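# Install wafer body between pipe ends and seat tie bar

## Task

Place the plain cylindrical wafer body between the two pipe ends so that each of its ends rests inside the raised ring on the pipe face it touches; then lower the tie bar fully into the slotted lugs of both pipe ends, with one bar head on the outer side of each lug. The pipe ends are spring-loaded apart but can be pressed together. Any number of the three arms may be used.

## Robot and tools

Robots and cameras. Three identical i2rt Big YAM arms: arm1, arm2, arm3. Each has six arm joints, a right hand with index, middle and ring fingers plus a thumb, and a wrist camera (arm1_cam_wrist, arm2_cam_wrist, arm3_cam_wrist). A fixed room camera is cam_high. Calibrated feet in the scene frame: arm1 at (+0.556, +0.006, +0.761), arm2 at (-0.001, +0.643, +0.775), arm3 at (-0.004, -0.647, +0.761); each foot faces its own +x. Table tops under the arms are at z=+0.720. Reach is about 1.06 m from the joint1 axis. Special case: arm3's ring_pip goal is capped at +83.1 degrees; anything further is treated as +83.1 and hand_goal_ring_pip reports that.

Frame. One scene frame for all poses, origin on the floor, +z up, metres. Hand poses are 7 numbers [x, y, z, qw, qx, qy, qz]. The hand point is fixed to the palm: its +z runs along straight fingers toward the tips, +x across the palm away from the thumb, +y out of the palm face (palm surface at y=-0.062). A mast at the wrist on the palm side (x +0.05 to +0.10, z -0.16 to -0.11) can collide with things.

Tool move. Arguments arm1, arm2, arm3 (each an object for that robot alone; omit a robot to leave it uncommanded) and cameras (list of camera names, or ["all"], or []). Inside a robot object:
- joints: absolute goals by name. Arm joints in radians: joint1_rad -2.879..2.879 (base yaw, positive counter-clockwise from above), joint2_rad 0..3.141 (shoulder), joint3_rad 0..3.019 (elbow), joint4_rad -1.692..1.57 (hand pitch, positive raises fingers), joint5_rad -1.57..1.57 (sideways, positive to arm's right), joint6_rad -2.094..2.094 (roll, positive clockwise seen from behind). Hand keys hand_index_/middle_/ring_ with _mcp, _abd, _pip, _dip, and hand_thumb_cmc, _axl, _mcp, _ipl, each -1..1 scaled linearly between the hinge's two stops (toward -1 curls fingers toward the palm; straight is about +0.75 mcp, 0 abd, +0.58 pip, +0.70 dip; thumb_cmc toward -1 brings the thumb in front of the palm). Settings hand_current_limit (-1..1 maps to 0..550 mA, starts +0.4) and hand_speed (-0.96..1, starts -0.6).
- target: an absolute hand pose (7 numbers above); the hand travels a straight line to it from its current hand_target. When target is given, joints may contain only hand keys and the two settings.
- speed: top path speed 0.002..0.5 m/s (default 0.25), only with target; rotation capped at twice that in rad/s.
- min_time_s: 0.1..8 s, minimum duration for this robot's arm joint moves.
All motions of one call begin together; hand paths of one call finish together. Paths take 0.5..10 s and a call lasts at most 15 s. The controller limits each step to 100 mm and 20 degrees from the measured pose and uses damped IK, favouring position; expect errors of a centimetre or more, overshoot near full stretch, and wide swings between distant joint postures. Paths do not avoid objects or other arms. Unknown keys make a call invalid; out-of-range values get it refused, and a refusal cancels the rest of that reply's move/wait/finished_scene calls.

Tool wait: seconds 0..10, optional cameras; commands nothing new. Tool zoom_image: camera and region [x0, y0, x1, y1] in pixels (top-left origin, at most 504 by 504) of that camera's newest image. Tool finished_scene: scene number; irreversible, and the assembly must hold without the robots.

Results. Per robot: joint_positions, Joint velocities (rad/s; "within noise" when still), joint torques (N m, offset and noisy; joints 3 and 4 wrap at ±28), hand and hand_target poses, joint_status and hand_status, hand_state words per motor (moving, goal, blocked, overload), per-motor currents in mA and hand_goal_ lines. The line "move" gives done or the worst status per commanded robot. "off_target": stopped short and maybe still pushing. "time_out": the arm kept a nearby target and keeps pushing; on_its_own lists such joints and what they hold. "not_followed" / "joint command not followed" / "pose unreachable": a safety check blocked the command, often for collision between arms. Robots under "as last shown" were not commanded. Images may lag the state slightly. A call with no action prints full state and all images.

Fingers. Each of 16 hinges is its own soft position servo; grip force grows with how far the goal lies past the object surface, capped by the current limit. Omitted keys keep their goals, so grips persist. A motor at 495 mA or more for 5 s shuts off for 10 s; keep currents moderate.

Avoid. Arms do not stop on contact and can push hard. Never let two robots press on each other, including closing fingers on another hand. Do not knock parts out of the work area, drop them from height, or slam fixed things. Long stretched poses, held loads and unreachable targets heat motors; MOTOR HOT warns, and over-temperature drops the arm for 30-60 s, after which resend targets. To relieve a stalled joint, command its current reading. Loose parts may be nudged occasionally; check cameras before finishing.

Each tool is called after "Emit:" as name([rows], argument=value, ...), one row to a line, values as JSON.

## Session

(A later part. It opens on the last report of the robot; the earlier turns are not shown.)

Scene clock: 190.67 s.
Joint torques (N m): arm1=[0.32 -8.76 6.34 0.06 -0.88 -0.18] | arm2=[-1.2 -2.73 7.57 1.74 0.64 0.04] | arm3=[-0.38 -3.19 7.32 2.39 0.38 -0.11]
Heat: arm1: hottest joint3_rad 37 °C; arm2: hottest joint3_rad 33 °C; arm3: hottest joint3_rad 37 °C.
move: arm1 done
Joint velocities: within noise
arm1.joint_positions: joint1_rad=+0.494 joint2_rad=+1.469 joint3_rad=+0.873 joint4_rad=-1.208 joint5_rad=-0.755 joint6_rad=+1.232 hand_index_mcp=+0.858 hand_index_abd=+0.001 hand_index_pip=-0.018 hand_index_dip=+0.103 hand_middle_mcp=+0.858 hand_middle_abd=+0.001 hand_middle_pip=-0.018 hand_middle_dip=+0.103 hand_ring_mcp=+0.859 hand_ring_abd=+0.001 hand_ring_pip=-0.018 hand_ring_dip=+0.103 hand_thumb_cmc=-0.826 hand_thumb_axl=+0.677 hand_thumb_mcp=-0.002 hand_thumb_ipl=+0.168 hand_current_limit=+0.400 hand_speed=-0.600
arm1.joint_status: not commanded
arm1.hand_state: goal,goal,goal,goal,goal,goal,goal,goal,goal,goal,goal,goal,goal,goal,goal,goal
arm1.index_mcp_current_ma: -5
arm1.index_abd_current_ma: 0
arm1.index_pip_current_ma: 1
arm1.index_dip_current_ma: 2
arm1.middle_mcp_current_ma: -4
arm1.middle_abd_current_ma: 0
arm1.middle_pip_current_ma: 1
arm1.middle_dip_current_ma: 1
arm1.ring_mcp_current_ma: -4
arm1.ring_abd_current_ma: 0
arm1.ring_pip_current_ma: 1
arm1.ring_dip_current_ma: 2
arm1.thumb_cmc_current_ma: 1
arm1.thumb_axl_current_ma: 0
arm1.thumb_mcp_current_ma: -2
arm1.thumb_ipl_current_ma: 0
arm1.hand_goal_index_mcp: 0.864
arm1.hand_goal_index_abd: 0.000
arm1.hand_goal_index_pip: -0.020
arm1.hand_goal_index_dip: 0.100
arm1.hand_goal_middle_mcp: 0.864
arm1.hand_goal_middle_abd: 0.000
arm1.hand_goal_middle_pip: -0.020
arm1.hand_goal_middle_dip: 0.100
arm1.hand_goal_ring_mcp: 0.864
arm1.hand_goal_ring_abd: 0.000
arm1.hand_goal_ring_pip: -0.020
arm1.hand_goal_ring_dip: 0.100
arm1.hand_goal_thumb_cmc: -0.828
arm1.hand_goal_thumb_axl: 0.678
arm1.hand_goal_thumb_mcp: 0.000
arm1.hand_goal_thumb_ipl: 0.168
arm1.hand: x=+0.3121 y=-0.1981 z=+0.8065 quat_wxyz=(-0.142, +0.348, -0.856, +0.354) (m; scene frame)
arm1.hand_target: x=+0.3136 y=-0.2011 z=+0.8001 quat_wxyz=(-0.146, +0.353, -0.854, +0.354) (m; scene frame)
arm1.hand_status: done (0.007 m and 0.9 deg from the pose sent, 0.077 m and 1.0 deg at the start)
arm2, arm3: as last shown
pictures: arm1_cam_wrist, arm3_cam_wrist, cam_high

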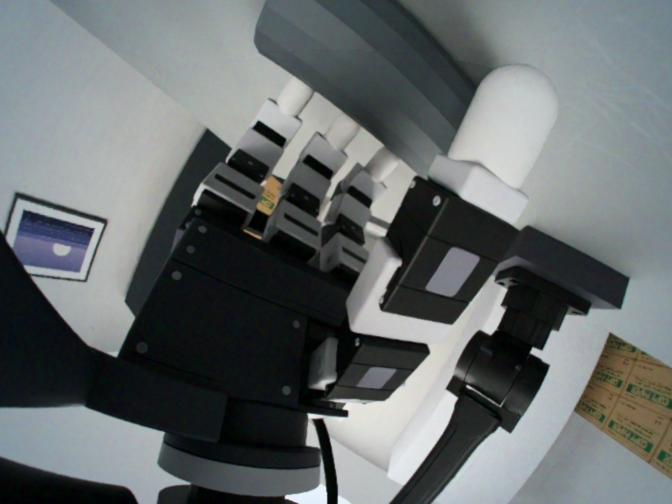

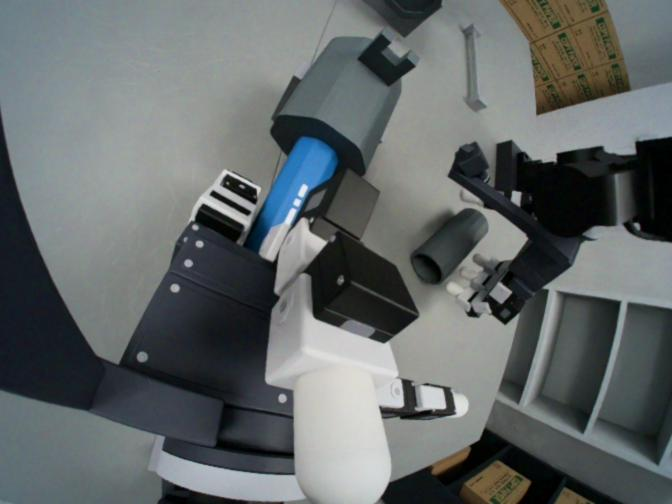

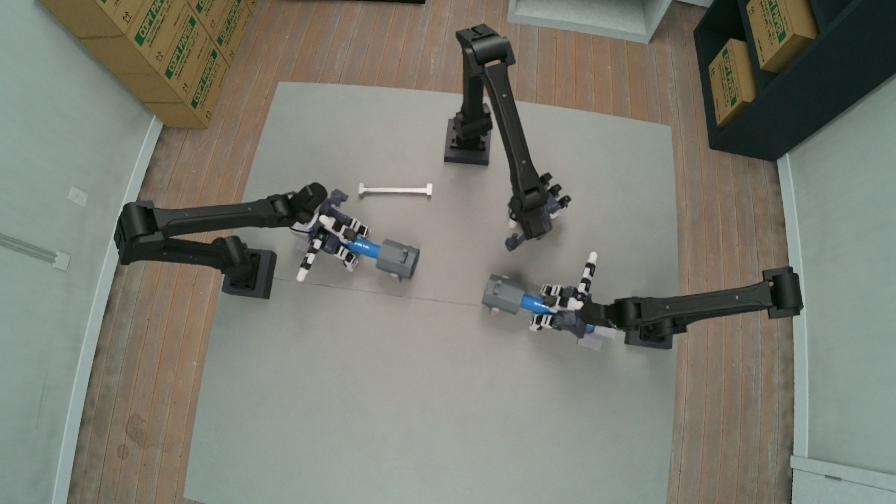

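Emit:
move(arm1={"target": [0.3145, -0.2043, 0.769, 0.1464, -0.3536, 0.8536, -0.3536], "speed": 0.08}, cameras=["arm1_cam_wrist", "arm3_cam_wrist"])

Emit:
zoom_image(camera="arm3_cam_wrist", region=[380, 120, 560, 300])

Emit:
zoom_image(camera="arm1_cam_wrist", region=[220, 20, 560, 260])

Scene clock: 193.67 s.
Joint torques (N m): arm1=[0.21 -8.88 5.74 0.25 -0.82 -0.06] | arm2=[-1.2 -2.78 7.56 1.76 0.64 0.04] | arm3=[-0.67 -4.01 7.28 2.4 0.38 -0.09]
Heat: arm1: hottest joint3_rad 37 °C; arm2: hottest joint3_rad 33 °C; arm3: hottest joint3_rad 36 °C.
move: arm1 done
Joint velocities: within noise
arm1.joint_positions: joint1_rad=+0.503 joint2_rad=+1.524 joint3_rad=+0.839 joint4_rad=-1.111 joint5_rad=-0.758 joint6_rad=+1.232 hand_index_mcp=+0.858 hand_index_abd=+0.001 hand_index_pip=-0.018 hand_index_dip=+0.103 hand_middle_mcp=+0.858 hand_middle_abd=+0.001 hand_middle_pip=-0.019 hand_middle_dip=+0.102 hand_ring_mcp=+0.859 hand_ring_abd=+0.003 hand_ring_pip=-0.023 hand_ring_dip=+0.098 hand_thumb_cmc=-0.826 hand_thumb_axl=+0.677 hand_thumb_mcp=-0.002 hand_thumb_ipl=+0.168 hand_current_limit=+0.400 hand_speed=-0.600
arm1.joint_status: not commanded
arm1.hand_state: goal,goal,goal,goal,goal,goal,goal,goal,goal,goal,goal,goal,goal,goal,goal,goal
arm1.index_mcp_current_ma: -5
arm1.index_abd_current_ma: 0
arm1.index_pip_current_ma: 1
arm1.index_dip_current_ma: 2
arm1.middle_mcp_current_ma: -5
arm1.middle_abd_current_ma: 0
arm1.middle_pip_current_ma: 0
arm1.middle_dip_current_ma: 1
arm1.ring_mcp_current_ma: -4
arm1.ring_abd_current_ma: 1
arm1.ring_pip_current_ma: -1
arm1.ring_dip_current_ma: -1
arm1.thumb_cmc_current_ma: 1
arm1.thumb_axl_current_ma: 0
arm1.thumb_mcp_current_ma: -2
arm1.thumb_ipl_current_ma: 0
arm1.hand_goal_index_mcp: 0.864
arm1.hand_goal_index_abd: 0.000
arm1.hand_goal_index_pip: -0.020
arm1.hand_goal_index_dip: 0.100
arm1.hand_goal_middle_mcp: 0.864
arm1.hand_goal_middle_abd: 0.000
arm1.hand_goal_middle_pip: -0.020
arm1.hand_goal_middle_dip: 0.100
arm1.hand_goal_ring_mcp: 0.864
arm1.hand_goal_ring_abd: 0.000
arm1.hand_goal_ring_pip: -0.020
arm1.hand_goal_ring_dip: 0.100
arm1.hand_goal_thumb_cmc: -0.828
arm1.hand_goal_thumb_axl: 0.678
arm1.hand_goal_thumb_mcp: 0.000
arm1.hand_goal_thumb_ipl: 0.168
arm1.hand: x=+0.3119 y=-0.2020 z=+0.7765 quat_wxyz=(-0.140, +0.353, -0.854, +0.355) (m; scene frame)
arm1.hand_target: x=+0.3145 y=-0.2041 z=+0.7692 quat_wxyz=(-0.146, +0.354, -0.854, +0.354) (m; scene frame)
arm1.hand_status: done (0.008 m and 0.8 deg from the pose sent, 0.038 m and 0.9 deg at the start)
arm2, arm3: as last shown
pictures: arm1_cam_wrist, arm3_cam_wrist

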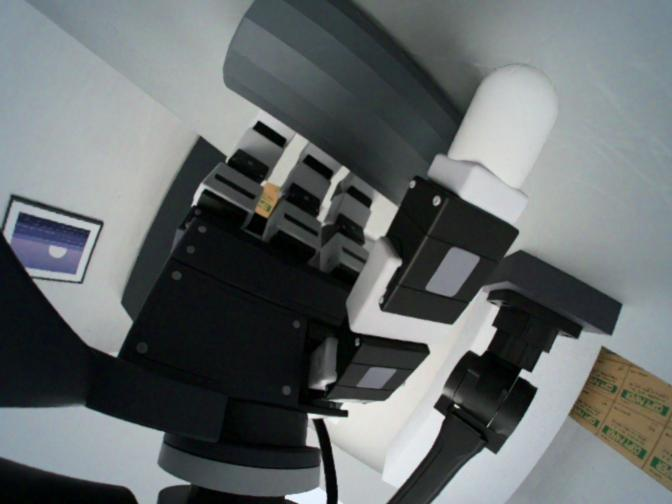

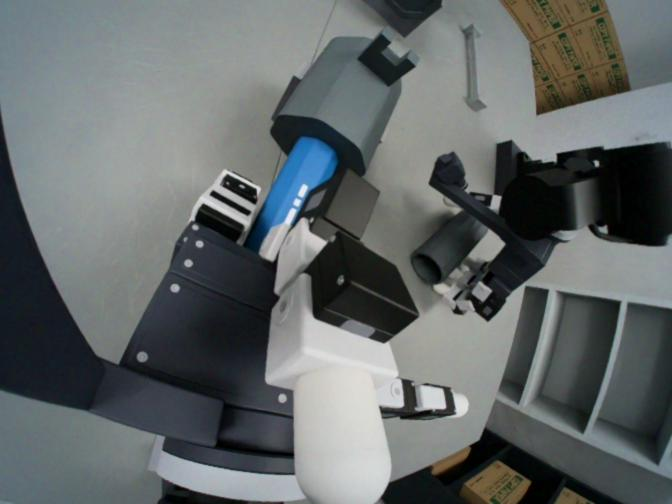

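Scaled by 2.800 from the camera's 672x504 image, which has a finer 960x720 frame.

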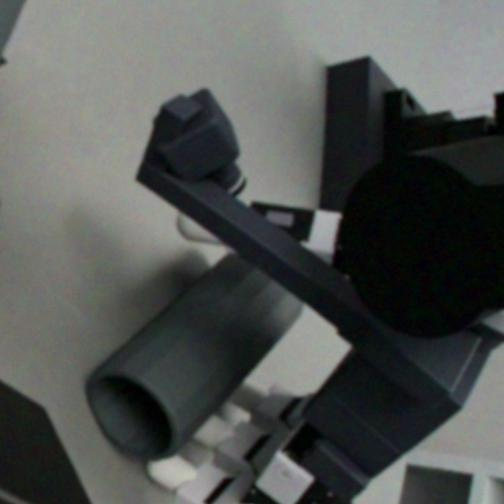

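Scaled by 1.482 from the camera's 672x504 image, which has a finer 960x720 frame.

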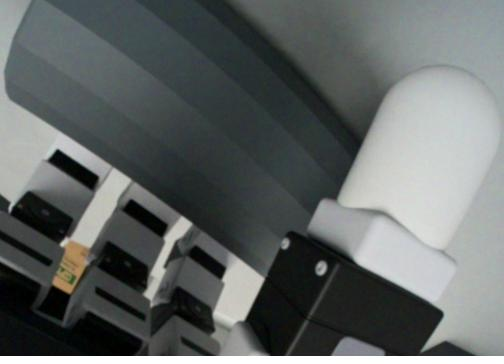

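Emit:
move(arm1={"joints": {"hand_index_mcp": 0.56, "hand_middle_mcp": 0.56, "hand_ring_mcp": 0.56, "hand_thumb_mcp": -0.30, "hand_speed": -0.85}}, cameras=["arm1_cam_wrist", "arm3_cam_wrist"])

Emit:
zoom_image(camera="arm1_cam_wrist", region=[220, 20, 560, 260])

Emit:
zoom_image(camera="arm3_cam_wrist", region=[380, 120, 560, 300])

Scene clock: 196.37 s.
Joint torques (N m): arm1=[-0.56 -8.94 5.74 0.27 0.39 -0.04] | arm2=[-1.26 -2.78 7.56 1.74 0.64 0.05] | arm3=[-0.09 -3.6 7.1 2.25 0.34 -0.09]
Heat: arm1: hottest joint3_rad 37 °C; arm2: hottest joint3_rad 33 °C; arm3: hottest joint3_rad 36 °C.
move: arm1 off_target
Joint velocities: within noise
arm1.joint_positions: joint1_rad=+0.517 joint2_rad=+1.524 joint3_rad=+0.839 joint4_rad=-1.111 joint5_rad=-0.786 joint6_rad=+1.232 hand_index_mcp=+0.598 hand_index_abd=+0.001 hand_index_pip=-0.015 hand_index_dip=+0.102 hand_middle_mcp=+0.616 hand_middle_abd=+0.001 hand_middle_pip=-0.014 hand_middle_dip=+0.101 hand_ring_mcp=+0.591 hand_ring_abd=+0.002 hand_ring_pip=-0.015 hand_ring_dip=+0.098 hand_thumb_cmc=-0.825 hand_thumb_axl=+0.678 hand_thumb_mcp=-0.247 hand_thumb_ipl=+0.180 hand_current_limit=+0.400 hand_speed=-0.850
arm1.joint_status: hand_index_mcp off_target (ended at +0.598, target +0.560); hand_middle_mcp off_target (ended at +0.616, target +0.560); hand_ring_mcp off_target (ended at +0.591, target +0.560); hand_thumb_mcp off_target (ended at -0.247, target -0.300); the others done
arm1.hand_state: blocked,goal,goal,goal,blocked,goal,goal,goal,blocked,goal,goal,goal,goal,goal,blocked,goal
arm1.index_mcp_current_ma: 74
arm1.index_abd_current_ma: 0
arm1.index_pip_current_ma: 3
arm1.index_dip_current_ma: 1
arm1.middle_mcp_current_ma: 129
arm1.middle_abd_current_ma: 0
arm1.middle_pip_current_ma: 4
arm1.middle_dip_current_ma: 0
arm1.ring_mcp_current_ma: 55
arm1.ring_abd_current_ma: 1
arm1.ring_pip_current_ma: 4
arm1.ring_dip_current_ma: -1
arm1.thumb_cmc_current_ma: 2
arm1.thumb_axl_current_ma: 0
arm1.thumb_mcp_current_ma: 161
arm1.thumb_ipl_current_ma: 18
arm1.hand_goal_index_mcp: 0.560
arm1.hand_goal_index_abd: 0.000
arm1.hand_goal_index_pip: -0.020
arm1.hand_goal_index_dip: 0.100
arm1.hand_goal_middle_mcp: 0.560
arm1.hand_goal_middle_abd: 0.000
arm1.hand_goal_middle_pip: -0.020
arm1.hand_goal_middle_dip: 0.100
arm1.hand_goal_ring_mcp: 0.560
arm1.hand_goal_ring_abd: 0.000
arm1.hand_goal_ring_pip: -0.020
arm1.hand_goal_ring_dip: 0.100
arm1.hand_goal_thumb_cmc: -0.828
arm1.hand_goal_thumb_axl: 0.678
arm1.hand_goal_thumb_mcp: -0.300
arm1.hand_goal_thumb_ipl: 0.168
arm1.hand: x=+0.3171 y=-0.2099 z=+0.7781 quat_wxyz=(-0.143, +0.355, -0.848, +0.367) (m; scene frame)
arm1.hand_target: x=+0.3146 y=-0.2041 z=+0.7692 quat_wxyz=(-0.146, +0.354, -0.854, +0.354) (m; scene frame)
arm1.hand_status: not commanded
arm2, arm3: as last shown
pictures: arm1_cam_wrist, arm3_cam_wrist

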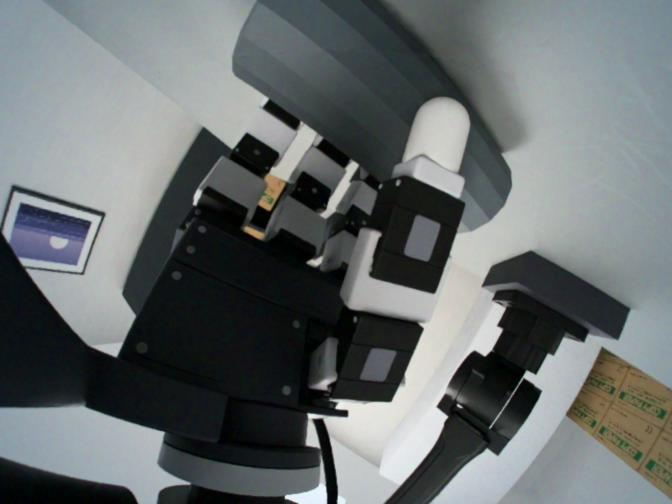

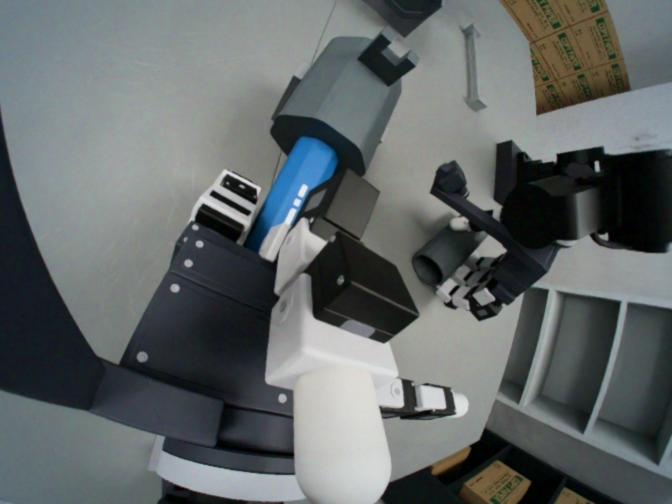

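Scaled by 1.482 from the camera's 672x504 image, which has a finer 960x720 frame.

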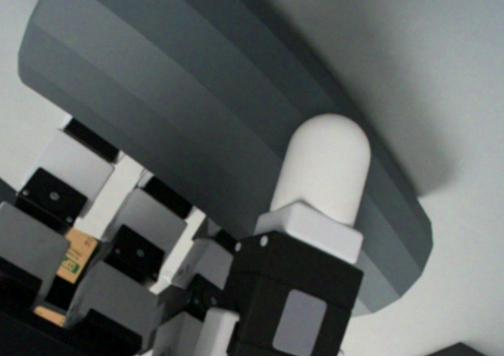

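Scaled by 2.800 from the camera's 672x504 image, which has a finer 960x720 frame.

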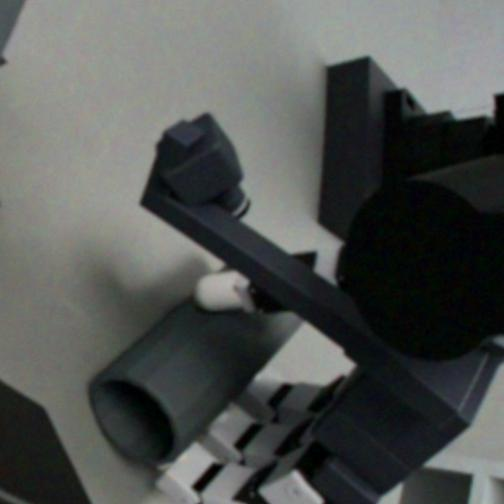

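Emit:
move(arm1={"joints": {"hand_index_mcp": 0.48, "hand_middle_mcp": 0.48, "hand_ring_mcp": 0.50, "hand_thumb_mcp": -0.42}}, cameras=[])

Emit:
move(arm1={"target": [0.3145, -0.2043, 0.80, 0.1464, -0.3536, 0.8536, -0.3536], "speed": 0.05}, cameras=["arm1_cam_wrist", "arm3_cam_wrist"])

Emit:
zoom_image(camera="arm1_cam_wrist", region=[220, 20, 560, 260])

Emit:
zoom_image(camera="arm3_cam_wrist", region=[380, 120, 560, 300])

Scene clock: 198.17 s.
Joint torques (N m): arm1=[-0.56 -8.94 5.76 0.27 0.57 -0.06] | arm2=[-1.2 -2.84 7.54 1.74 0.64 0.05] | arm3=[-0.26 -3.55 7.3 2.36 0.35 -0.1]
Heat: arm1: hottest joint3_rad 37 °C; arm2: hottest joint3_rad 33 °C; arm3: hottest joint3_rad 36 °C.
move: arm1 off_target
Joint velocities: within noise
arm1.joint_positions: joint1_rad=+0.517 joint2_rad=+1.524 joint3_rad=+0.839 joint4_rad=-1.111 joint5_rad=-0.790 joint6_rad=+1.233 hand_index_mcp=+0.578 hand_index_abd=+0.001 hand_index_pip=-0.002 hand_index_dip=+0.103 hand_middle_mcp=+0.575 hand_middle_abd=+0.001 hand_middle_pip=-0.002 hand_middle_dip=+0.102 hand_ring_mcp=+0.574 hand_ring_abd=+0.002 hand_ring_pip=-0.005 hand_ring_dip=+0.103 hand_thumb_cmc=-0.824 hand_thumb_axl=+0.679 hand_thumb_mcp=-0.252 hand_thumb_ipl=+0.194 hand_current_limit=+0.400 hand_speed=-0.850
arm1.joint_status: hand_index_mcp off_target (ended at +0.578, target +0.480); hand_middle_mcp off_target (ended at +0.575, target +0.480); hand_ring_mcp off_target (ended at +0.574, target +0.500); hand_thumb_mcp off_target (ended at -0.252, target -0.420)
arm1.hand_state: blocked,goal,goal,goal,blocked,goal,goal,goal,blocked,goal,goal,goal,goal,goal,blocked,blocked
arm1.index_mcp_current_ma: 294
arm1.index_abd_current_ma: 0
arm1.index_pip_current_ma: 23
arm1.index_dip_current_ma: 2
arm1.middle_mcp_current_ma: 281
arm1.middle_abd_current_ma: 0
arm1.middle_pip_current_ma: 22
arm1.middle_dip_current_ma: 1
arm1.ring_mcp_current_ma: 194
arm1.ring_abd_current_ma: 1
arm1.ring_pip_current_ma: 17
arm1.ring_dip_current_ma: 1
arm1.thumb_cmc_current_ma: 2
arm1.thumb_axl_current_ma: 0
arm1.thumb_mcp_current_ma: 385
arm1.thumb_ipl_current_ma: 59
arm1.hand_goal_index_mcp: 0.480
arm1.hand_goal_index_abd: 0.000
arm1.hand_goal_index_pip: -0.020
arm1.hand_goal_index_dip: 0.100
arm1.hand_goal_middle_mcp: 0.480
arm1.hand_goal_middle_abd: 0.000
arm1.hand_goal_middle_pip: -0.020
arm1.hand_goal_middle_dip: 0.100
arm1.hand_goal_ring_mcp: 0.500
arm1.hand_goal_ring_abd: 0.000
arm1.hand_goal_ring_pip: -0.020
arm1.hand_goal_ring_dip: 0.100
arm1.hand_goal_thumb_cmc: -0.828
arm1.hand_goal_thumb_axl: 0.678
arm1.hand_goal_thumb_mcp: -0.420
arm1.hand_goal_thumb_ipl: 0.168
arm1.hand: x=+0.3176 y=-0.2107 z=+0.7784 quat_wxyz=(-0.143, +0.354, -0.847, +0.369) (m; scene frame)
arm1.hand_target: x=+0.3146 y=-0.2042 z=+0.7692 quat_wxyz=(-0.146, +0.354, -0.853, +0.354) (m; scene frame)
arm1.hand_status: not commanded
arm2, arm3: as last shown
pictures: none
No camera images: "cameras" was empty.

Scene clock: 199.30 s.
Joint torques (N m): arm1=[-0.62 -11.87 8.47 -1.25 -0.79 -0.03] | arm2=[-1.2 -2.73 7.57 1.76 0.64 0.05] | arm3=[-0.62 -3.55 7.24 2.45 0.37 -0.14]
Heat: arm1: hottest joint3_rad 37 °C; arm2: hottest joint3_rad 33 °C; arm3: hottest joint3_rad 36 °C.
move: arm1 off_target
Joint velocities: within noise
arm1.joint_positions: joint1_rad=+0.517 joint2_rad=+1.509 joint3_rad=+0.839 joint4_rad=-1.173 joint5_rad=-0.757 joint6_rad=+1.233 hand_index_mcp=+0.559 hand_index_abd=-0.003 hand_index_pip=+0.011 hand_index_dip=+0.116 hand_middle_mcp=+0.552 hand_middle_abd=-0.003 hand_middle_pip=+0.009 hand_middle_dip=+0.113 hand_ring_mcp=+0.549 hand_ring_abd=-0.005 hand_ring_pip=+0.001 hand_ring_dip=+0.111 hand_thumb_cmc=-0.818 hand_thumb_axl=+0.683 hand_thumb_mcp=-0.252 hand_thumb_ipl=+0.205 hand_current_limit=+0.400 hand_speed=-0.850
arm1.joint_status: not commanded
arm1.hand_state: blocked,goal,blocked,goal,blocked,goal,blocked,goal,blocked,goal,blocked,goal,goal,goal,blocked,blocked
arm1.index_mcp_current_ma: 214
arm1.index_abd_current_ma: -1
arm1.index_pip_current_ma: 49
arm1.index_dip_current_ma: 19
arm1.middle_mcp_current_ma: 186
arm1.middle_abd_current_ma: -1
arm1.middle_pip_current_ma: 44
arm1.middle_dip_current_ma: 13
arm1.ring_mcp_current_ma: 107
arm1.ring_abd_current_ma: -3
arm1.ring_pip_current_ma: 27
arm1.ring_dip_current_ma: 11
arm1.thumb_cmc_current_ma: 9
arm1.thumb_axl_current_ma: 5
arm1.thumb_mcp_current_ma: 385
arm1.thumb_ipl_current_ma: 99
arm1.hand_goal_index_mcp: 0.480
arm1.hand_goal_index_abd: 0.000
arm1.hand_goal_index_pip: -0.020
arm1.hand_goal_index_dip: 0.100
arm1.hand_goal_middle_mcp: 0.480
arm1.hand_goal_middle_abd: 0.000
arm1.hand_goal_middle_pip: -0.020
arm1.hand_goal_middle_dip: 0.100
arm1.hand_goal_ring_mcp: 0.500
arm1.hand_goal_ring_abd: 0.000
arm1.hand_goal_ring_pip: -0.020
arm1.hand_goal_ring_dip: 0.100
arm1.hand_goal_thumb_cmc: -0.828
arm1.hand_goal_thumb_axl: 0.678
arm1.hand_goal_thumb_mcp: -0.420
arm1.hand_goal_thumb_ipl: 0.168
arm1.on_its_own: hand_middle_mcp moved -0.023 toward your old target +0.480; hand_ring_mcp moved -0.024 toward your old target +0.500
arm1.hand: x=+0.3267 y=-0.1980 z=+0.7846 quat_wxyz=(-0.164, +0.350, -0.853, +0.351) (m; scene frame)
arm1.hand_target: x=+0.3149 y=-0.2041 z=+0.7998 quat_wxyz=(-0.146, +0.353, -0.854, +0.354) (m; scene frame)
arm1.hand_status: off_target (0.021 m and 2.1 deg from the pose sent, 0.023 m and 2.0 deg at the start)
arm2, arm3: as last shown
pictures: arm1_cam_wrist, arm3_cam_wrist

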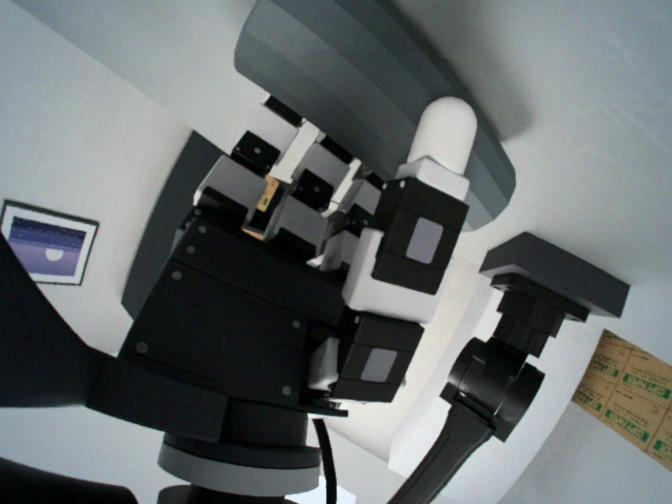

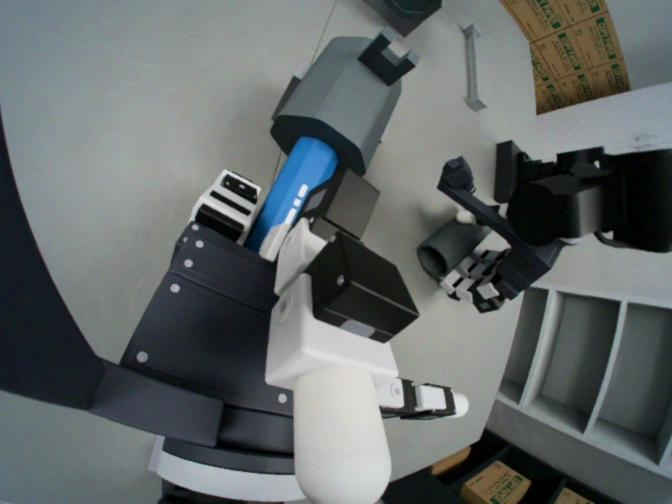

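Scaled by 1.482 from the camera's 672x504 image, which has a finer 960x720 frame.

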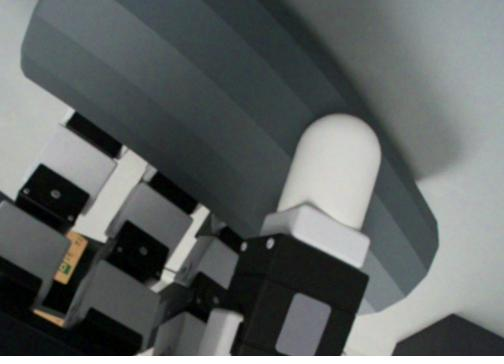

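Scaled by 2.800 from the camera's 672x504 image, which has a finer 960x720 frame.

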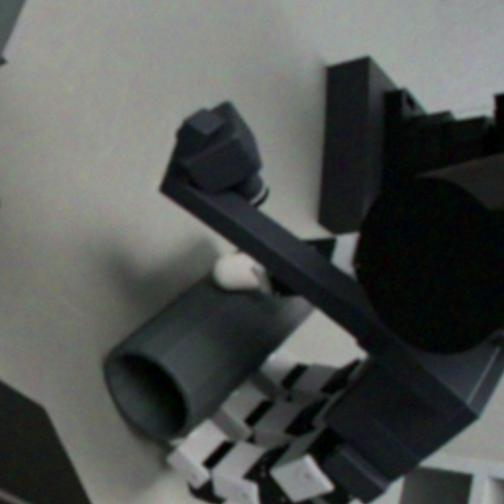

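Emit:
move(arm1={"joints": {"hand_current_limit": 0.74, "hand_index_mcp": 0.44, "hand_middle_mcp": 0.44, "hand_ring_mcp": 0.46, "hand_thumb_mcp": -0.5}}, cameras=[])

Emit:
move(arm1={"target": [0.3145, -0.2043, 0.83, 0.1464, -0.3536, 0.8536, -0.3536], "speed": 0.05}, cameras=["arm1_cam_wrist", "arm3_cam_wrist"])

Emit:
zoom_image(camera="arm3_cam_wrist", region=[380, 120, 560, 300])

Scene clock: 201.20 s.
Joint torques (N m): arm1=[-0.56 -11.81 8.53 -1.24 -0.79 -0.04] | arm2=[-1.26 -2.84 7.56 1.76 0.64 0.05] | arm3=[-0.56 -3.78 7.3 2.39 0.32 -0.1]
Heat: arm1: hottest joint3_rad 37 °C; arm2: hottest joint3_rad 33 °C; arm3: hottest joint3_rad 36 °C.
move: arm1 off_target
Joint velocities: within noise
arm1.joint_positions: joint1_rad=+0.517 joint2_rad=+1.508 joint3_rad=+0.839 joint4_rad=-1.173 joint5_rad=-0.757 joint6_rad=+1.233 hand_index_mcp=+0.542 hand_index_abd=-0.003 hand_index_pip=+0.018 hand_index_dip=+0.120 hand_middle_mcp=+0.535 hand_middle_abd=-0.003 hand_middle_pip=+0.016 hand_middle_dip=+0.116 hand_ring_mcp=+0.532 hand_ring_abd=-0.005 hand_ring_pip=+0.008 hand_ring_dip=+0.114 hand_thumb_cmc=-0.817 hand_thumb_axl=+0.684 hand_thumb_mcp=-0.252 hand_thumb_ipl=+0.214 hand_current_limit=+0.740 hand_speed=-0.850
arm1.joint_status: hand_index_mcp off_target (ended at +0.542, target +0.440); hand_middle_mcp off_target (ended at +0.535, target +0.440); hand_ring_mcp off_target (ended at +0.532, target +0.460); hand_thumb_mcp off_target (ended at -0.252, target -0.500); the others done
arm1.hand_state: blocked,goal,blocked,goal,blocked,goal,blocked,goal,blocked,goal,blocked,goal,goal,goal,blocked,blocked
arm1.index_mcp_current_ma: 312
arm1.index_abd_current_ma: -1
arm1.index_pip_current_ma: 66
arm1.index_dip_current_ma: 25
arm1.middle_mcp_current_ma: 279
arm1.middle_abd_current_ma: -1
arm1.middle_pip_current_ma: 62
arm1.middle_dip_current_ma: 19
arm1.ring_mcp_current_ma: 189
arm1.ring_abd_current_ma: -3
arm1.ring_pip_current_ma: 42
arm1.ring_dip_current_ma: 16
arm1.thumb_cmc_current_ma: 12
arm1.thumb_axl_current_ma: 6
arm1.thumb_mcp_current_ma: 479
arm1.thumb_ipl_current_ma: 139
arm1.hand_goal_index_mcp: 0.440
arm1.hand_goal_index_abd: 0.000
arm1.hand_goal_index_pip: -0.020
arm1.hand_goal_index_dip: 0.100
arm1.hand_goal_middle_mcp: 0.440
arm1.hand_goal_middle_abd: 0.000
arm1.hand_goal_middle_pip: -0.020
arm1.hand_goal_middle_dip: 0.100
arm1.hand_goal_ring_mcp: 0.460
arm1.hand_goal_ring_abd: 0.000
arm1.hand_goal_ring_pip: -0.020
arm1.hand_goal_ring_dip: 0.100
arm1.hand_goal_thumb_cmc: -0.828
arm1.hand_goal_thumb_axl: 0.678
arm1.hand_goal_thumb_mcp: -0.500
arm1.hand_goal_thumb_ipl: 0.168
arm1.hand: x=+0.3267 y=-0.1980 z=+0.7847 quat_wxyz=(-0.164, +0.350, -0.853, +0.351) (m; scene frame)
arm1.hand_target: x=+0.3149 y=-0.2041 z=+0.7998 quat_wxyz=(-0.146, +0.353, -0.854, +0.354) (m; scene frame)
arm1.hand_status: not commanded
arm2: as last shown
arm3.joint_positions: joint1_rad=+0.179 joint2_rad=+1.018 joint3_rad=+0.330 joint4_rad=-0.054 joint5_rad=+0.259 joint6_rad=+0.240 hand_index_mcp=+1.000 hand_index_abd=+0.169 hand_index_pip=+0.997 hand_index_dip=+0.997 hand_middle_mcp=-0.997 hand_middle_abd=+0.001 hand_middle_pip=+0.002 hand_middle_dip=+0.696 hand_ring_mcp=+1.000 hand_ring_abd=-0.166 hand_ring_pip=+0.997 hand_ring_dip=+0.997 hand_thumb_cmc=+0.721 hand_thumb_axl=+0.677 hand_thumb_mcp=+0.224 hand_thumb_ipl=+0.168 hand_current_limit=+0.400 hand_speed=-0.600
arm3.joint_status: not commanded
arm3.hand_state: goal,goal,goal,goal,goal,goal,goal,goal,goal,goal,goal,goal,goal,goal,goal,goal
arm3.index_mcp_current_ma: 0
arm3.index_abd_current_ma: 0
arm3.index_pip_current_ma: 0
arm3.index_dip_current_ma: 0
arm3.middle_mcp_current_ma: 0
arm3.middle_abd_current_ma: 0
arm3.middle_pip_current_ma: 0
arm3.middle_dip_current_ma: 0
arm3.ring_mcp_current_ma: 0
arm3.ring_abd_current_ma: 1
arm3.ring_pip_current_ma: 0
arm3.ring_dip_current_ma: 0
arm3.thumb_cmc_current_ma: 2
arm3.thumb_axl_current_ma: 0
arm3.thumb_mcp_current_ma: 0
arm3.thumb_ipl_current_ma: 0
arm3.hand_goal_index_mcp: 1.000
arm3.hand_goal_index_abd: 0.170
arm3.hand_goal_index_pip: 1.000
arm3.hand_goal_index_dip: 1.000
arm3.hand_goal_middle_mcp: -1.000
arm3.hand_goal_middle_abd: 0.000
arm3.hand_goal_middle_pip: 0.000
arm3.hand_goal_middle_dip: 0.696
arm3.hand_goal_ring_mcp: 1.000
arm3.hand_goal_ring_abd: -0.170
arm3.hand_goal_ring_pip: 1.000
arm3.hand_goal_ring_dip: 1.000
arm3.hand_goal_thumb_cmc: 0.714
arm3.hand_goal_thumb_axl: 0.678
arm3.hand_goal_thumb_mcp: 0.226
arm3.hand_goal_thumb_ipl: 0.168
arm3.hand: x=+0.0259 y=-0.2410 z=+0.9104 quat_wxyz=(+0.043, +0.098, +0.903, +0.417) (m; scene frame)
arm3.hand_target: x=+0.0290 y=-0.2400 z=+0.9101 quat_wxyz=(+0.046, +0.099, +0.901, +0.420) (m; scene frame)
arm3.hand_status: not commanded
pictures: none
No camera images: "cameras" was empty.

Scene clock: 202.30 s.
Joint torques (N m): arm1=[-0.62 -11.22 9.72 -1.26 -0.8 -0.03] | arm2=[-1.26 -2.84 7.54 1.76 0.64 0.04] | arm3=[-0.44 -3.66 7.09 2.19 0.43 -0.04]
Heat: arm1: hottest joint3_rad 37 °C; arm2: hottest joint3_rad 33 °C; arm3: hottest joint3_rad 36 °C.
move: arm1 off_target
Joint velocities: within noise
arm1.joint_positions: joint1_rad=+0.517 joint2_rad=+1.457 joint3_rad=+0.869 joint4_rad=-1.263 joint5_rad=-0.757 joint6_rad=+1.233 hand_index_mcp=+0.542 hand_index_abd=-0.003 hand_index_pip=+0.018 hand_index_dip=+0.120 hand_middle_mcp=+0.533 hand_middle_abd=-0.003 hand_middle_pip=+0.017 hand_middle_dip=+0.116 hand_ring_mcp=+0.529 hand_ring_abd=-0.005 hand_ring_pip=+0.008 hand_ring_dip=+0.115 hand_thumb_cmc=-0.815 hand_thumb_axl=+0.685 hand_thumb_mcp=-0.252 hand_thumb_ipl=+0.215 hand_current_limit=+0.740 hand_speed=-0.850
arm1.joint_status: not commanded
arm1.hand_state: blocked,goal,blocked,goal,blocked,goal,blocked,goal,blocked,goal,blocked,goal,goal,goal,blocked,blocked
arm1.index_mcp_current_ma: 312
arm1.index_abd_current_ma: -1
arm1.index_pip_current_ma: 68
arm1.index_dip_current_ma: 25
arm1.middle_mcp_current_ma: 273
arm1.middle_abd_current_ma: -1
arm1.middle_pip_current_ma: 63
arm1.middle_dip_current_ma: 19
arm1.ring_mcp_current_ma: 175
arm1.ring_abd_current_ma: -3
arm1.ring_pip_current_ma: 43
arm1.ring_dip_current_ma: 18
arm1.thumb_cmc_current_ma: 14
arm1.thumb_axl_current_ma: 7
arm1.thumb_mcp_current_ma: 478
arm1.thumb_ipl_current_ma: 143
arm1.hand_goal_index_mcp: 0.440
arm1.hand_goal_index_abd: 0.000
arm1.hand_goal_index_pip: -0.020
arm1.hand_goal_index_dip: 0.100
arm1.hand_goal_middle_mcp: 0.440
arm1.hand_goal_middle_abd: 0.000
arm1.hand_goal_middle_pip: -0.020
arm1.hand_goal_middle_dip: 0.100
arm1.hand_goal_ring_mcp: 0.460
arm1.hand_goal_ring_abd: 0.000
arm1.hand_goal_ring_pip: -0.020
arm1.hand_goal_ring_dip: 0.100
arm1.hand_goal_thumb_cmc: -0.828
arm1.hand_goal_thumb_axl: 0.678
arm1.hand_goal_thumb_mcp: -0.500
arm1.hand_goal_thumb_ipl: 0.168
arm1.hand: x=+0.3295 y=-0.1962 z=+0.8123 quat_wxyz=(-0.167, +0.348, -0.853, +0.350) (m; scene frame)
arm1.hand_target: x=+0.3150 y=-0.2040 z=+0.8299 quat_wxyz=(-0.146, +0.353, -0.854, +0.354) (m; scene frame)
arm1.hand_status: off_target (0.025 m and 2.5 deg from the pose sent, 0.047 m and 2.0 deg at the start)
arm2.joint_positions: joint1_rad=+0.625 joint2_rad=+1.224 joint3_rad=+0.439 joint4_rad=-0.144 joint5_rad=+0.634 joint6_rad=+0.656 hand_index_mcp=+1.000 hand_index_abd=+0.169 hand_index_pip=+0.997 hand_index_dip=+0.997 hand_middle_mcp=-0.998 hand_middle_abd=+0.001 hand_middle_pip=+0.001 hand_middle_dip=+0.696 hand_ring_mcp=+1.000 hand_ring_abd=-0.167 hand_ring_pip=+0.997 hand_ring_dip=+0.997 hand_thumb_cmc=+0.721 hand_thumb_axl=+0.677 hand_thumb_mcp=+0.224 hand_thumb_ipl=+0.168 hand_current_limit=+0.400 hand_speed=-0.600
arm2.joint_status: not commanded
arm2.hand_state: goal,goal,goal,goal,goal,goal,goal,goal,goal,goal,goal,goal,goal,goal,goal,goal
arm2.index_mcp_current_ma: 0
arm2.index_abd_current_ma: -1
arm2.index_pip_current_ma: -10
arm2.index_dip_current_ma: -10
arm2.middle_mcp_current_ma: 8
arm2.middle_abd_current_ma: 2
arm2.middle_pip_current_ma: 4
arm2.middle_dip_current_ma: 0
arm2.ring_mcp_current_ma: 0
arm2.ring_abd_current_ma: 10
arm2.ring_pip_current_ma: -8
arm2.ring_dip_current_ma: -9
arm2.thumb_cmc_current_ma: 23
arm2.thumb_axl_current_ma: -2
arm2.thumb_mcp_current_ma: -7
arm2.thumb_ipl_current_ma: -1
arm2.hand_goal_index_mcp: 1.000
arm2.hand_goal_index_abd: 0.170
arm2.hand_goal_index_pip: 1.000
arm2.hand_goal_index_dip: 1.000
arm2.hand_goal_middle_mcp: -1.000
arm2.hand_goal_middle_abd: 0.000
arm2.hand_goal_middle_pip: 0.000
arm2.hand_goal_middle_dip: 0.696
arm2.hand_goal_ring_mcp: 1.000
arm2.hand_goal_ring_abd: -0.170
arm2.hand_goal_ring_pip: 1.000
arm2.hand_goal_ring_dip: 1.000
arm2.hand_goal_thumb_cmc: 0.714
arm2.hand_goal_thumb_axl: 0.678
arm2.hand_goal_thumb_mcp: 0.226
arm2.hand_goal_thumb_ipl: 0.168
arm2.hand: x=+0.0995 y=+0.2508 z=+0.9111 quat_wxyz=(+0.420, +0.901, -0.100, -0.049) (m; scene frame)
arm2.hand_target: x=+0.1040 y=+0.2501 z=+0.9079 quat_wxyz=(+0.420, +0.901, -0.099, -0.046) (m; scene frame)
arm2.hand_status: not commanded
arm3: as last shown
pictures: arm1_cam_wrist, arm3_cam_wrist

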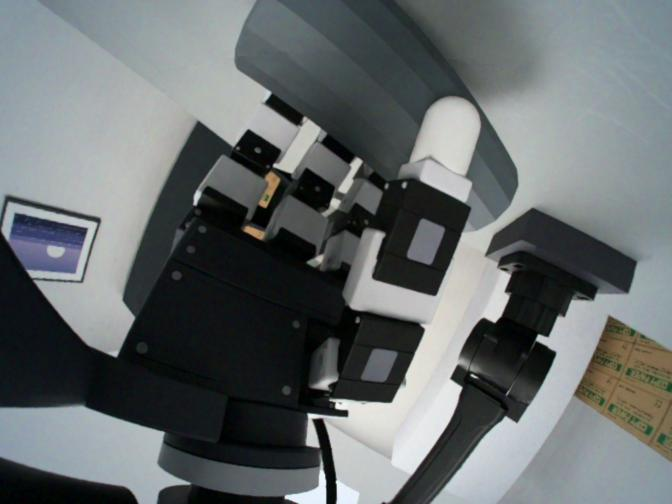

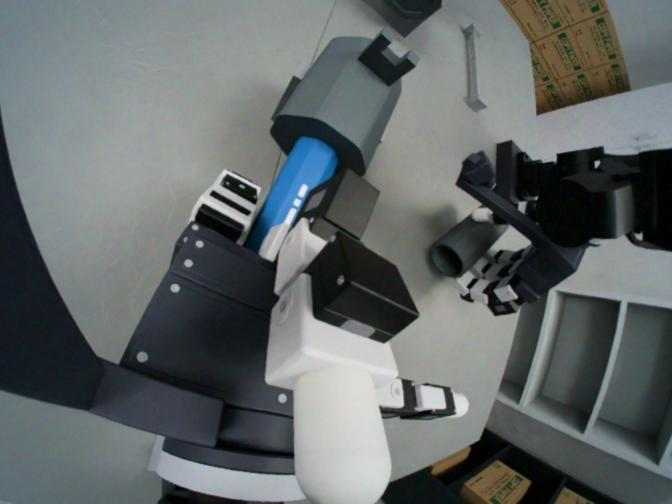

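Scaled by 2.800 from the camera's 672x504 image, which has a finer 960x720 frame.

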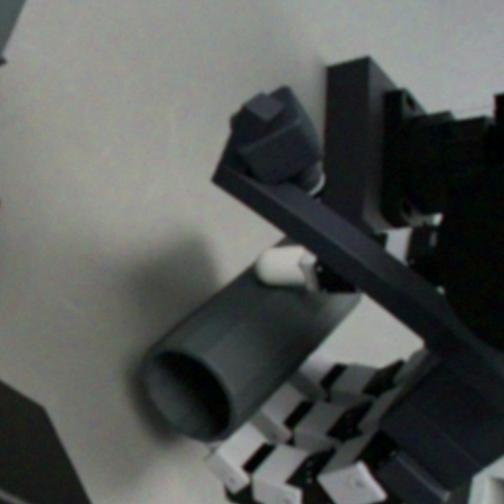

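Emit:
move(arm1={"target": [0.300, -0.16, 0.97, 0.1464, -0.3536, 0.8536, -0.3536], "speed": 0.15}, cameras=[])

Emit:
move(arm1={"target": [0.1, 0.02, 0.97, 0.0, -0.6257, 0.78, 0.0], "speed": 0.2}, cameras=["all"])

Scene clock: 210.57 s.
Joint torques (N m): arm1=[-1.03 -9.29 11.32 -1.28 -0.75 0] | arm2=[-1.2 -2.78 7.54 1.74 0.64 0.05] | arm3=[-0.32 -3.66 7.39 2.69 0.37 -0.11]
Heat: arm1: hottest joint3_rad 37 °C; arm2: hottest joint3_rad 33 °C; arm3: hottest joint3_rad 36 °C.
move: arm1 off_target
Joint velocities: within noise
arm1.joint_positions: joint1_rad=+0.402 joint2_rad=+1.280 joint3_rad=+1.101 joint4_rad=-1.693 joint5_rad=-0.707 joint6_rad=+1.127 hand_index_mcp=+0.541 hand_index_abd=-0.003 hand_index_pip=+0.019 hand_index_dip=+0.120 hand_middle_mcp=+0.532 hand_middle_abd=-0.003 hand_middle_pip=+0.017 hand_middle_dip=+0.117 hand_ring_mcp=+0.528 hand_ring_abd=-0.004 hand_ring_pip=+0.009 hand_ring_dip=+0.116 hand_thumb_cmc=-0.815 hand_thumb_axl=+0.685 hand_thumb_mcp=-0.252 hand_thumb_ipl=+0.216 hand_current_limit=+0.740 hand_speed=-0.850
arm1.joint_status: not commanded
arm1.hand_state: blocked,goal,blocked,goal,blocked,goal,blocked,goal,blocked,goal,blocked,goal,goal,goal,blocked,blocked
arm1.index_mcp_current_ma: 310
arm1.index_abd_current_ma: -1
arm1.index_pip_current_ma: 70
arm1.index_dip_current_ma: 26
arm1.middle_mcp_current_ma: 269
arm1.middle_abd_current_ma: -1
arm1.middle_pip_current_ma: 65
arm1.middle_dip_current_ma: 20
arm1.ring_mcp_current_ma: 171
arm1.ring_abd_current_ma: -2
arm1.ring_pip_current_ma: 44
arm1.ring_dip_current_ma: 18
arm1.thumb_cmc_current_ma: 15
arm1.thumb_axl_current_ma: 8
arm1.thumb_mcp_current_ma: 478
arm1.thumb_ipl_current_ma: 145
arm1.hand_goal_index_mcp: 0.440
arm1.hand_goal_index_abd: 0.000
arm1.hand_goal_index_pip: -0.020
arm1.hand_goal_index_dip: 0.100
arm1.hand_goal_middle_mcp: 0.440
arm1.hand_goal_middle_abd: 0.000
arm1.hand_goal_middle_pip: -0.020
arm1.hand_goal_middle_dip: 0.100
arm1.hand_goal_ring_mcp: 0.460
arm1.hand_goal_ring_abd: 0.000
arm1.hand_goal_ring_pip: -0.020
arm1.hand_goal_ring_dip: 0.100
arm1.hand_goal_thumb_cmc: -0.828
arm1.hand_goal_thumb_axl: 0.678
arm1.hand_goal_thumb_mcp: -0.500
arm1.hand_goal_thumb_ipl: 0.168
arm1.hand: x=+0.3105 y=-0.1585 z=+0.9516 quat_wxyz=(-0.138, +0.347, -0.862, +0.343) (m; scene frame)
arm1.hand_target: x=+0.3008 y=-0.1603 z=+0.9691 quat_wxyz=(-0.121, +0.347, -0.864, +0.344) (m; scene frame)
arm1.hand_status: off_target (0.021 m and 1.9 deg from the pose sent, 0.165 m and 2.5 deg at the start; a joint's target at an end of its range on 20 of 47 steps)
arm2, arm3: as last shown
pictures: none
No camera images: "cameras" was empty.

Scene clock: 213.77 s.
Joint torques (N m): arm1=[-0.67 -9.35 10.62 0.98 0.01 -0.25] | arm2=[-1.26 -2.73 7.54 1.77 0.64 0.05] | arm3=[-0.62 -3.6 7.34 2.24 0.44 -0.06]
Heat: arm1: hottest joint3_rad 37 °C; arm2: hottest joint3_rad 33 °C; arm3: hottest joint3_rad 36 °C.
move: arm1 off_target
Joint velocities: within noise
arm1.joint_positions: joint1_rad=+0.046 joint2_rad=+1.326 joint3_rad=+1.157 joint4_rad=-1.433 joint5_rad=+0.001 joint6_rad=+0.305 hand_index_mcp=+0.541 hand_index_abd=-0.002 hand_index_pip=+0.021 hand_index_dip=+0.120 hand_middle_mcp=+0.532 hand_middle_abd=-0.003 hand_middle_pip=+0.019 hand_middle_dip=+0.117 hand_ring_mcp=+0.528 hand_ring_abd=-0.004 hand_ring_pip=+0.011 hand_ring_dip=+0.116 hand_thumb_cmc=-0.815 hand_thumb_axl=+0.685 hand_thumb_mcp=-0.252 hand_thumb_ipl=+0.216 hand_current_limit=+0.740 hand_speed=-0.850
arm1.joint_status: not commanded
arm1.hand_state: blocked,goal,blocked,blocked,blocked,goal,blocked,goal,blocked,goal,blocked,goal,goal,goal,blocked,blocked
arm1.index_mcp_current_ma: 310
arm1.index_abd_current_ma: -1
arm1.index_pip_current_ma: 75
arm1.index_dip_current_ma: 26
arm1.middle_mcp_current_ma: 269
arm1.middle_abd_current_ma: -1
arm1.middle_pip_current_ma: 70
arm1.middle_dip_current_ma: 20
arm1.ring_mcp_current_ma: 171
arm1.ring_abd_current_ma: -2
arm1.ring_pip_current_ma: 49
arm1.ring_dip_current_ma: 18
arm1.thumb_cmc_current_ma: 15
arm1.thumb_axl_current_ma: 8
arm1.thumb_mcp_current_ma: 479
arm1.thumb_ipl_current_ma: 145
arm1.hand_goal_index_mcp: 0.440
arm1.hand_goal_index_abd: 0.000
arm1.hand_goal_index_pip: -0.020
arm1.hand_goal_index_dip: 0.100
arm1.hand_goal_middle_mcp: 0.440
arm1.hand_goal_middle_abd: 0.000
arm1.hand_goal_middle_pip: -0.020
arm1.hand_goal_middle_dip: 0.100
arm1.hand_goal_ring_mcp: 0.460
arm1.hand_goal_ring_abd: 0.000
arm1.hand_goal_ring_pip: -0.020
arm1.hand_goal_ring_dip: 0.100
arm1.hand_goal_thumb_cmc: -0.828
arm1.hand_goal_thumb_axl: 0.678
arm1.hand_goal_thumb_mcp: -0.500
arm1.hand_goal_thumb_ipl: 0.168
arm1.hand: x=+0.1146 y=+0.0201 z=+0.9622 quat_wxyz=(-0.013, +0.622, -0.783, +0.008) (m; scene frame)
arm1.hand_target: x=+0.1005 y=+0.0201 z=+0.9702 quat_wxyz=(+0.000, +0.626, -0.780, +0.000) (m; scene frame)
arm1.hand_status: off_target (0.017 m and 1.8 deg from the pose sent, 0.277 m and 54.4 deg at the start; a joint's target at an end of its range on 29 of 96 steps)
arm2, arm3: as last shown
pictures: arm1_cam_wrist, arm2_cam_wrist, arm3_cam_wrist, cam_high

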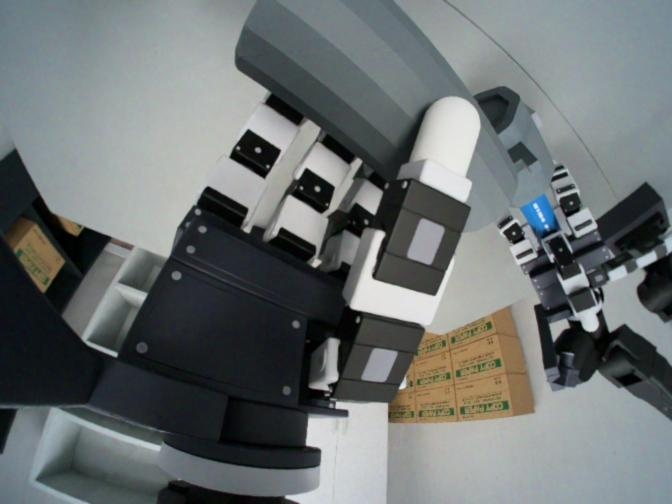

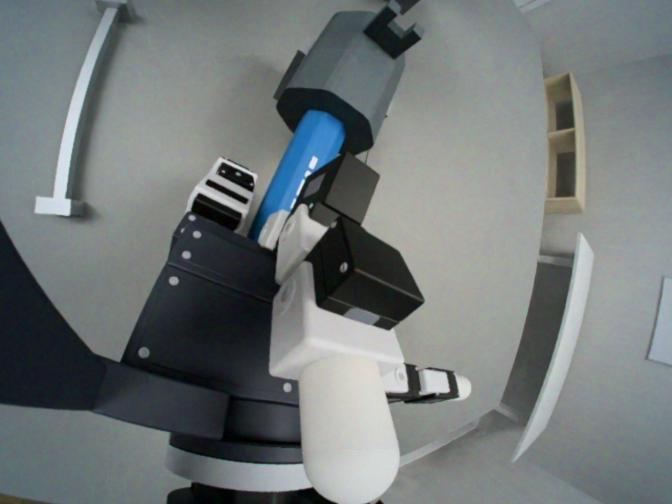

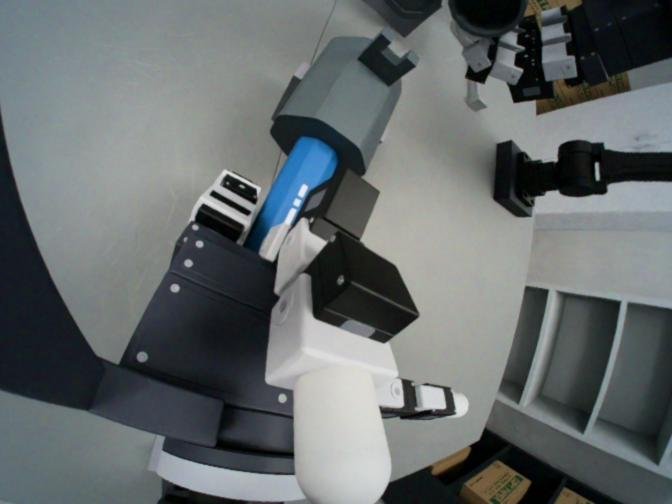

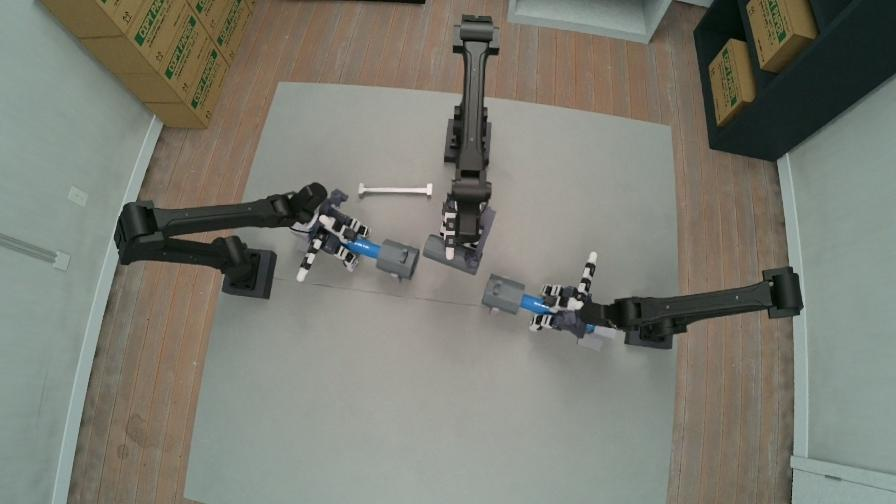

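Emit:
zoom_image(camera="cam_high", region=[370, 180, 550, 320])

Emit:
zoom_image(camera="arm3_cam_wrist", region=[280, 0, 560, 200])

Emit:
zoom_image(camera="arm1_cam_wrist", region=[220, 0, 640, 300])

Scaled by 2.800 from the camera's 896x504 image, which has a finer 1280x720 frame.

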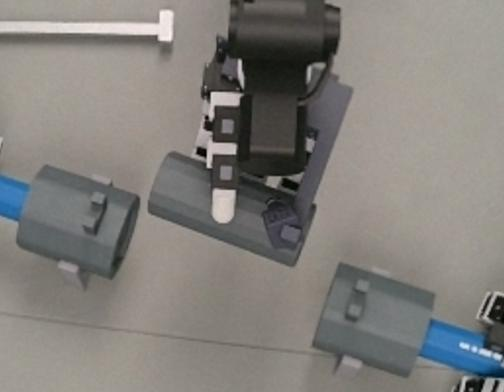

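Scaled by 1.800 from the camera's 672x504 image, which has a finer 960x720 frame.

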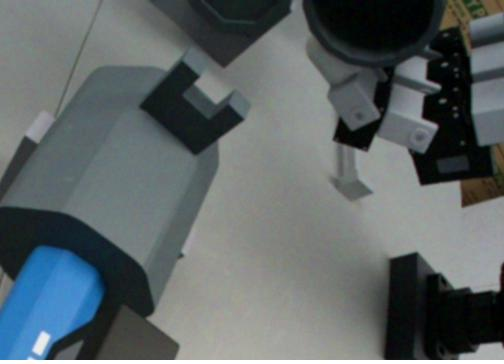

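Scaled by 1.200 from the camera's 672x504 image, which has a finer 960x720 frame.

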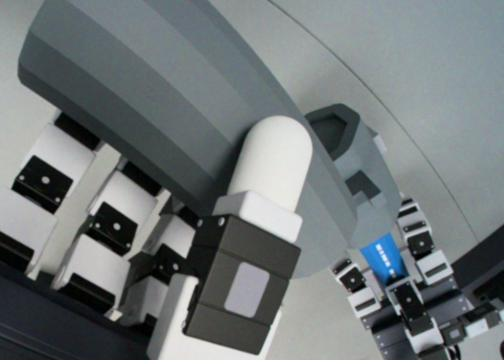

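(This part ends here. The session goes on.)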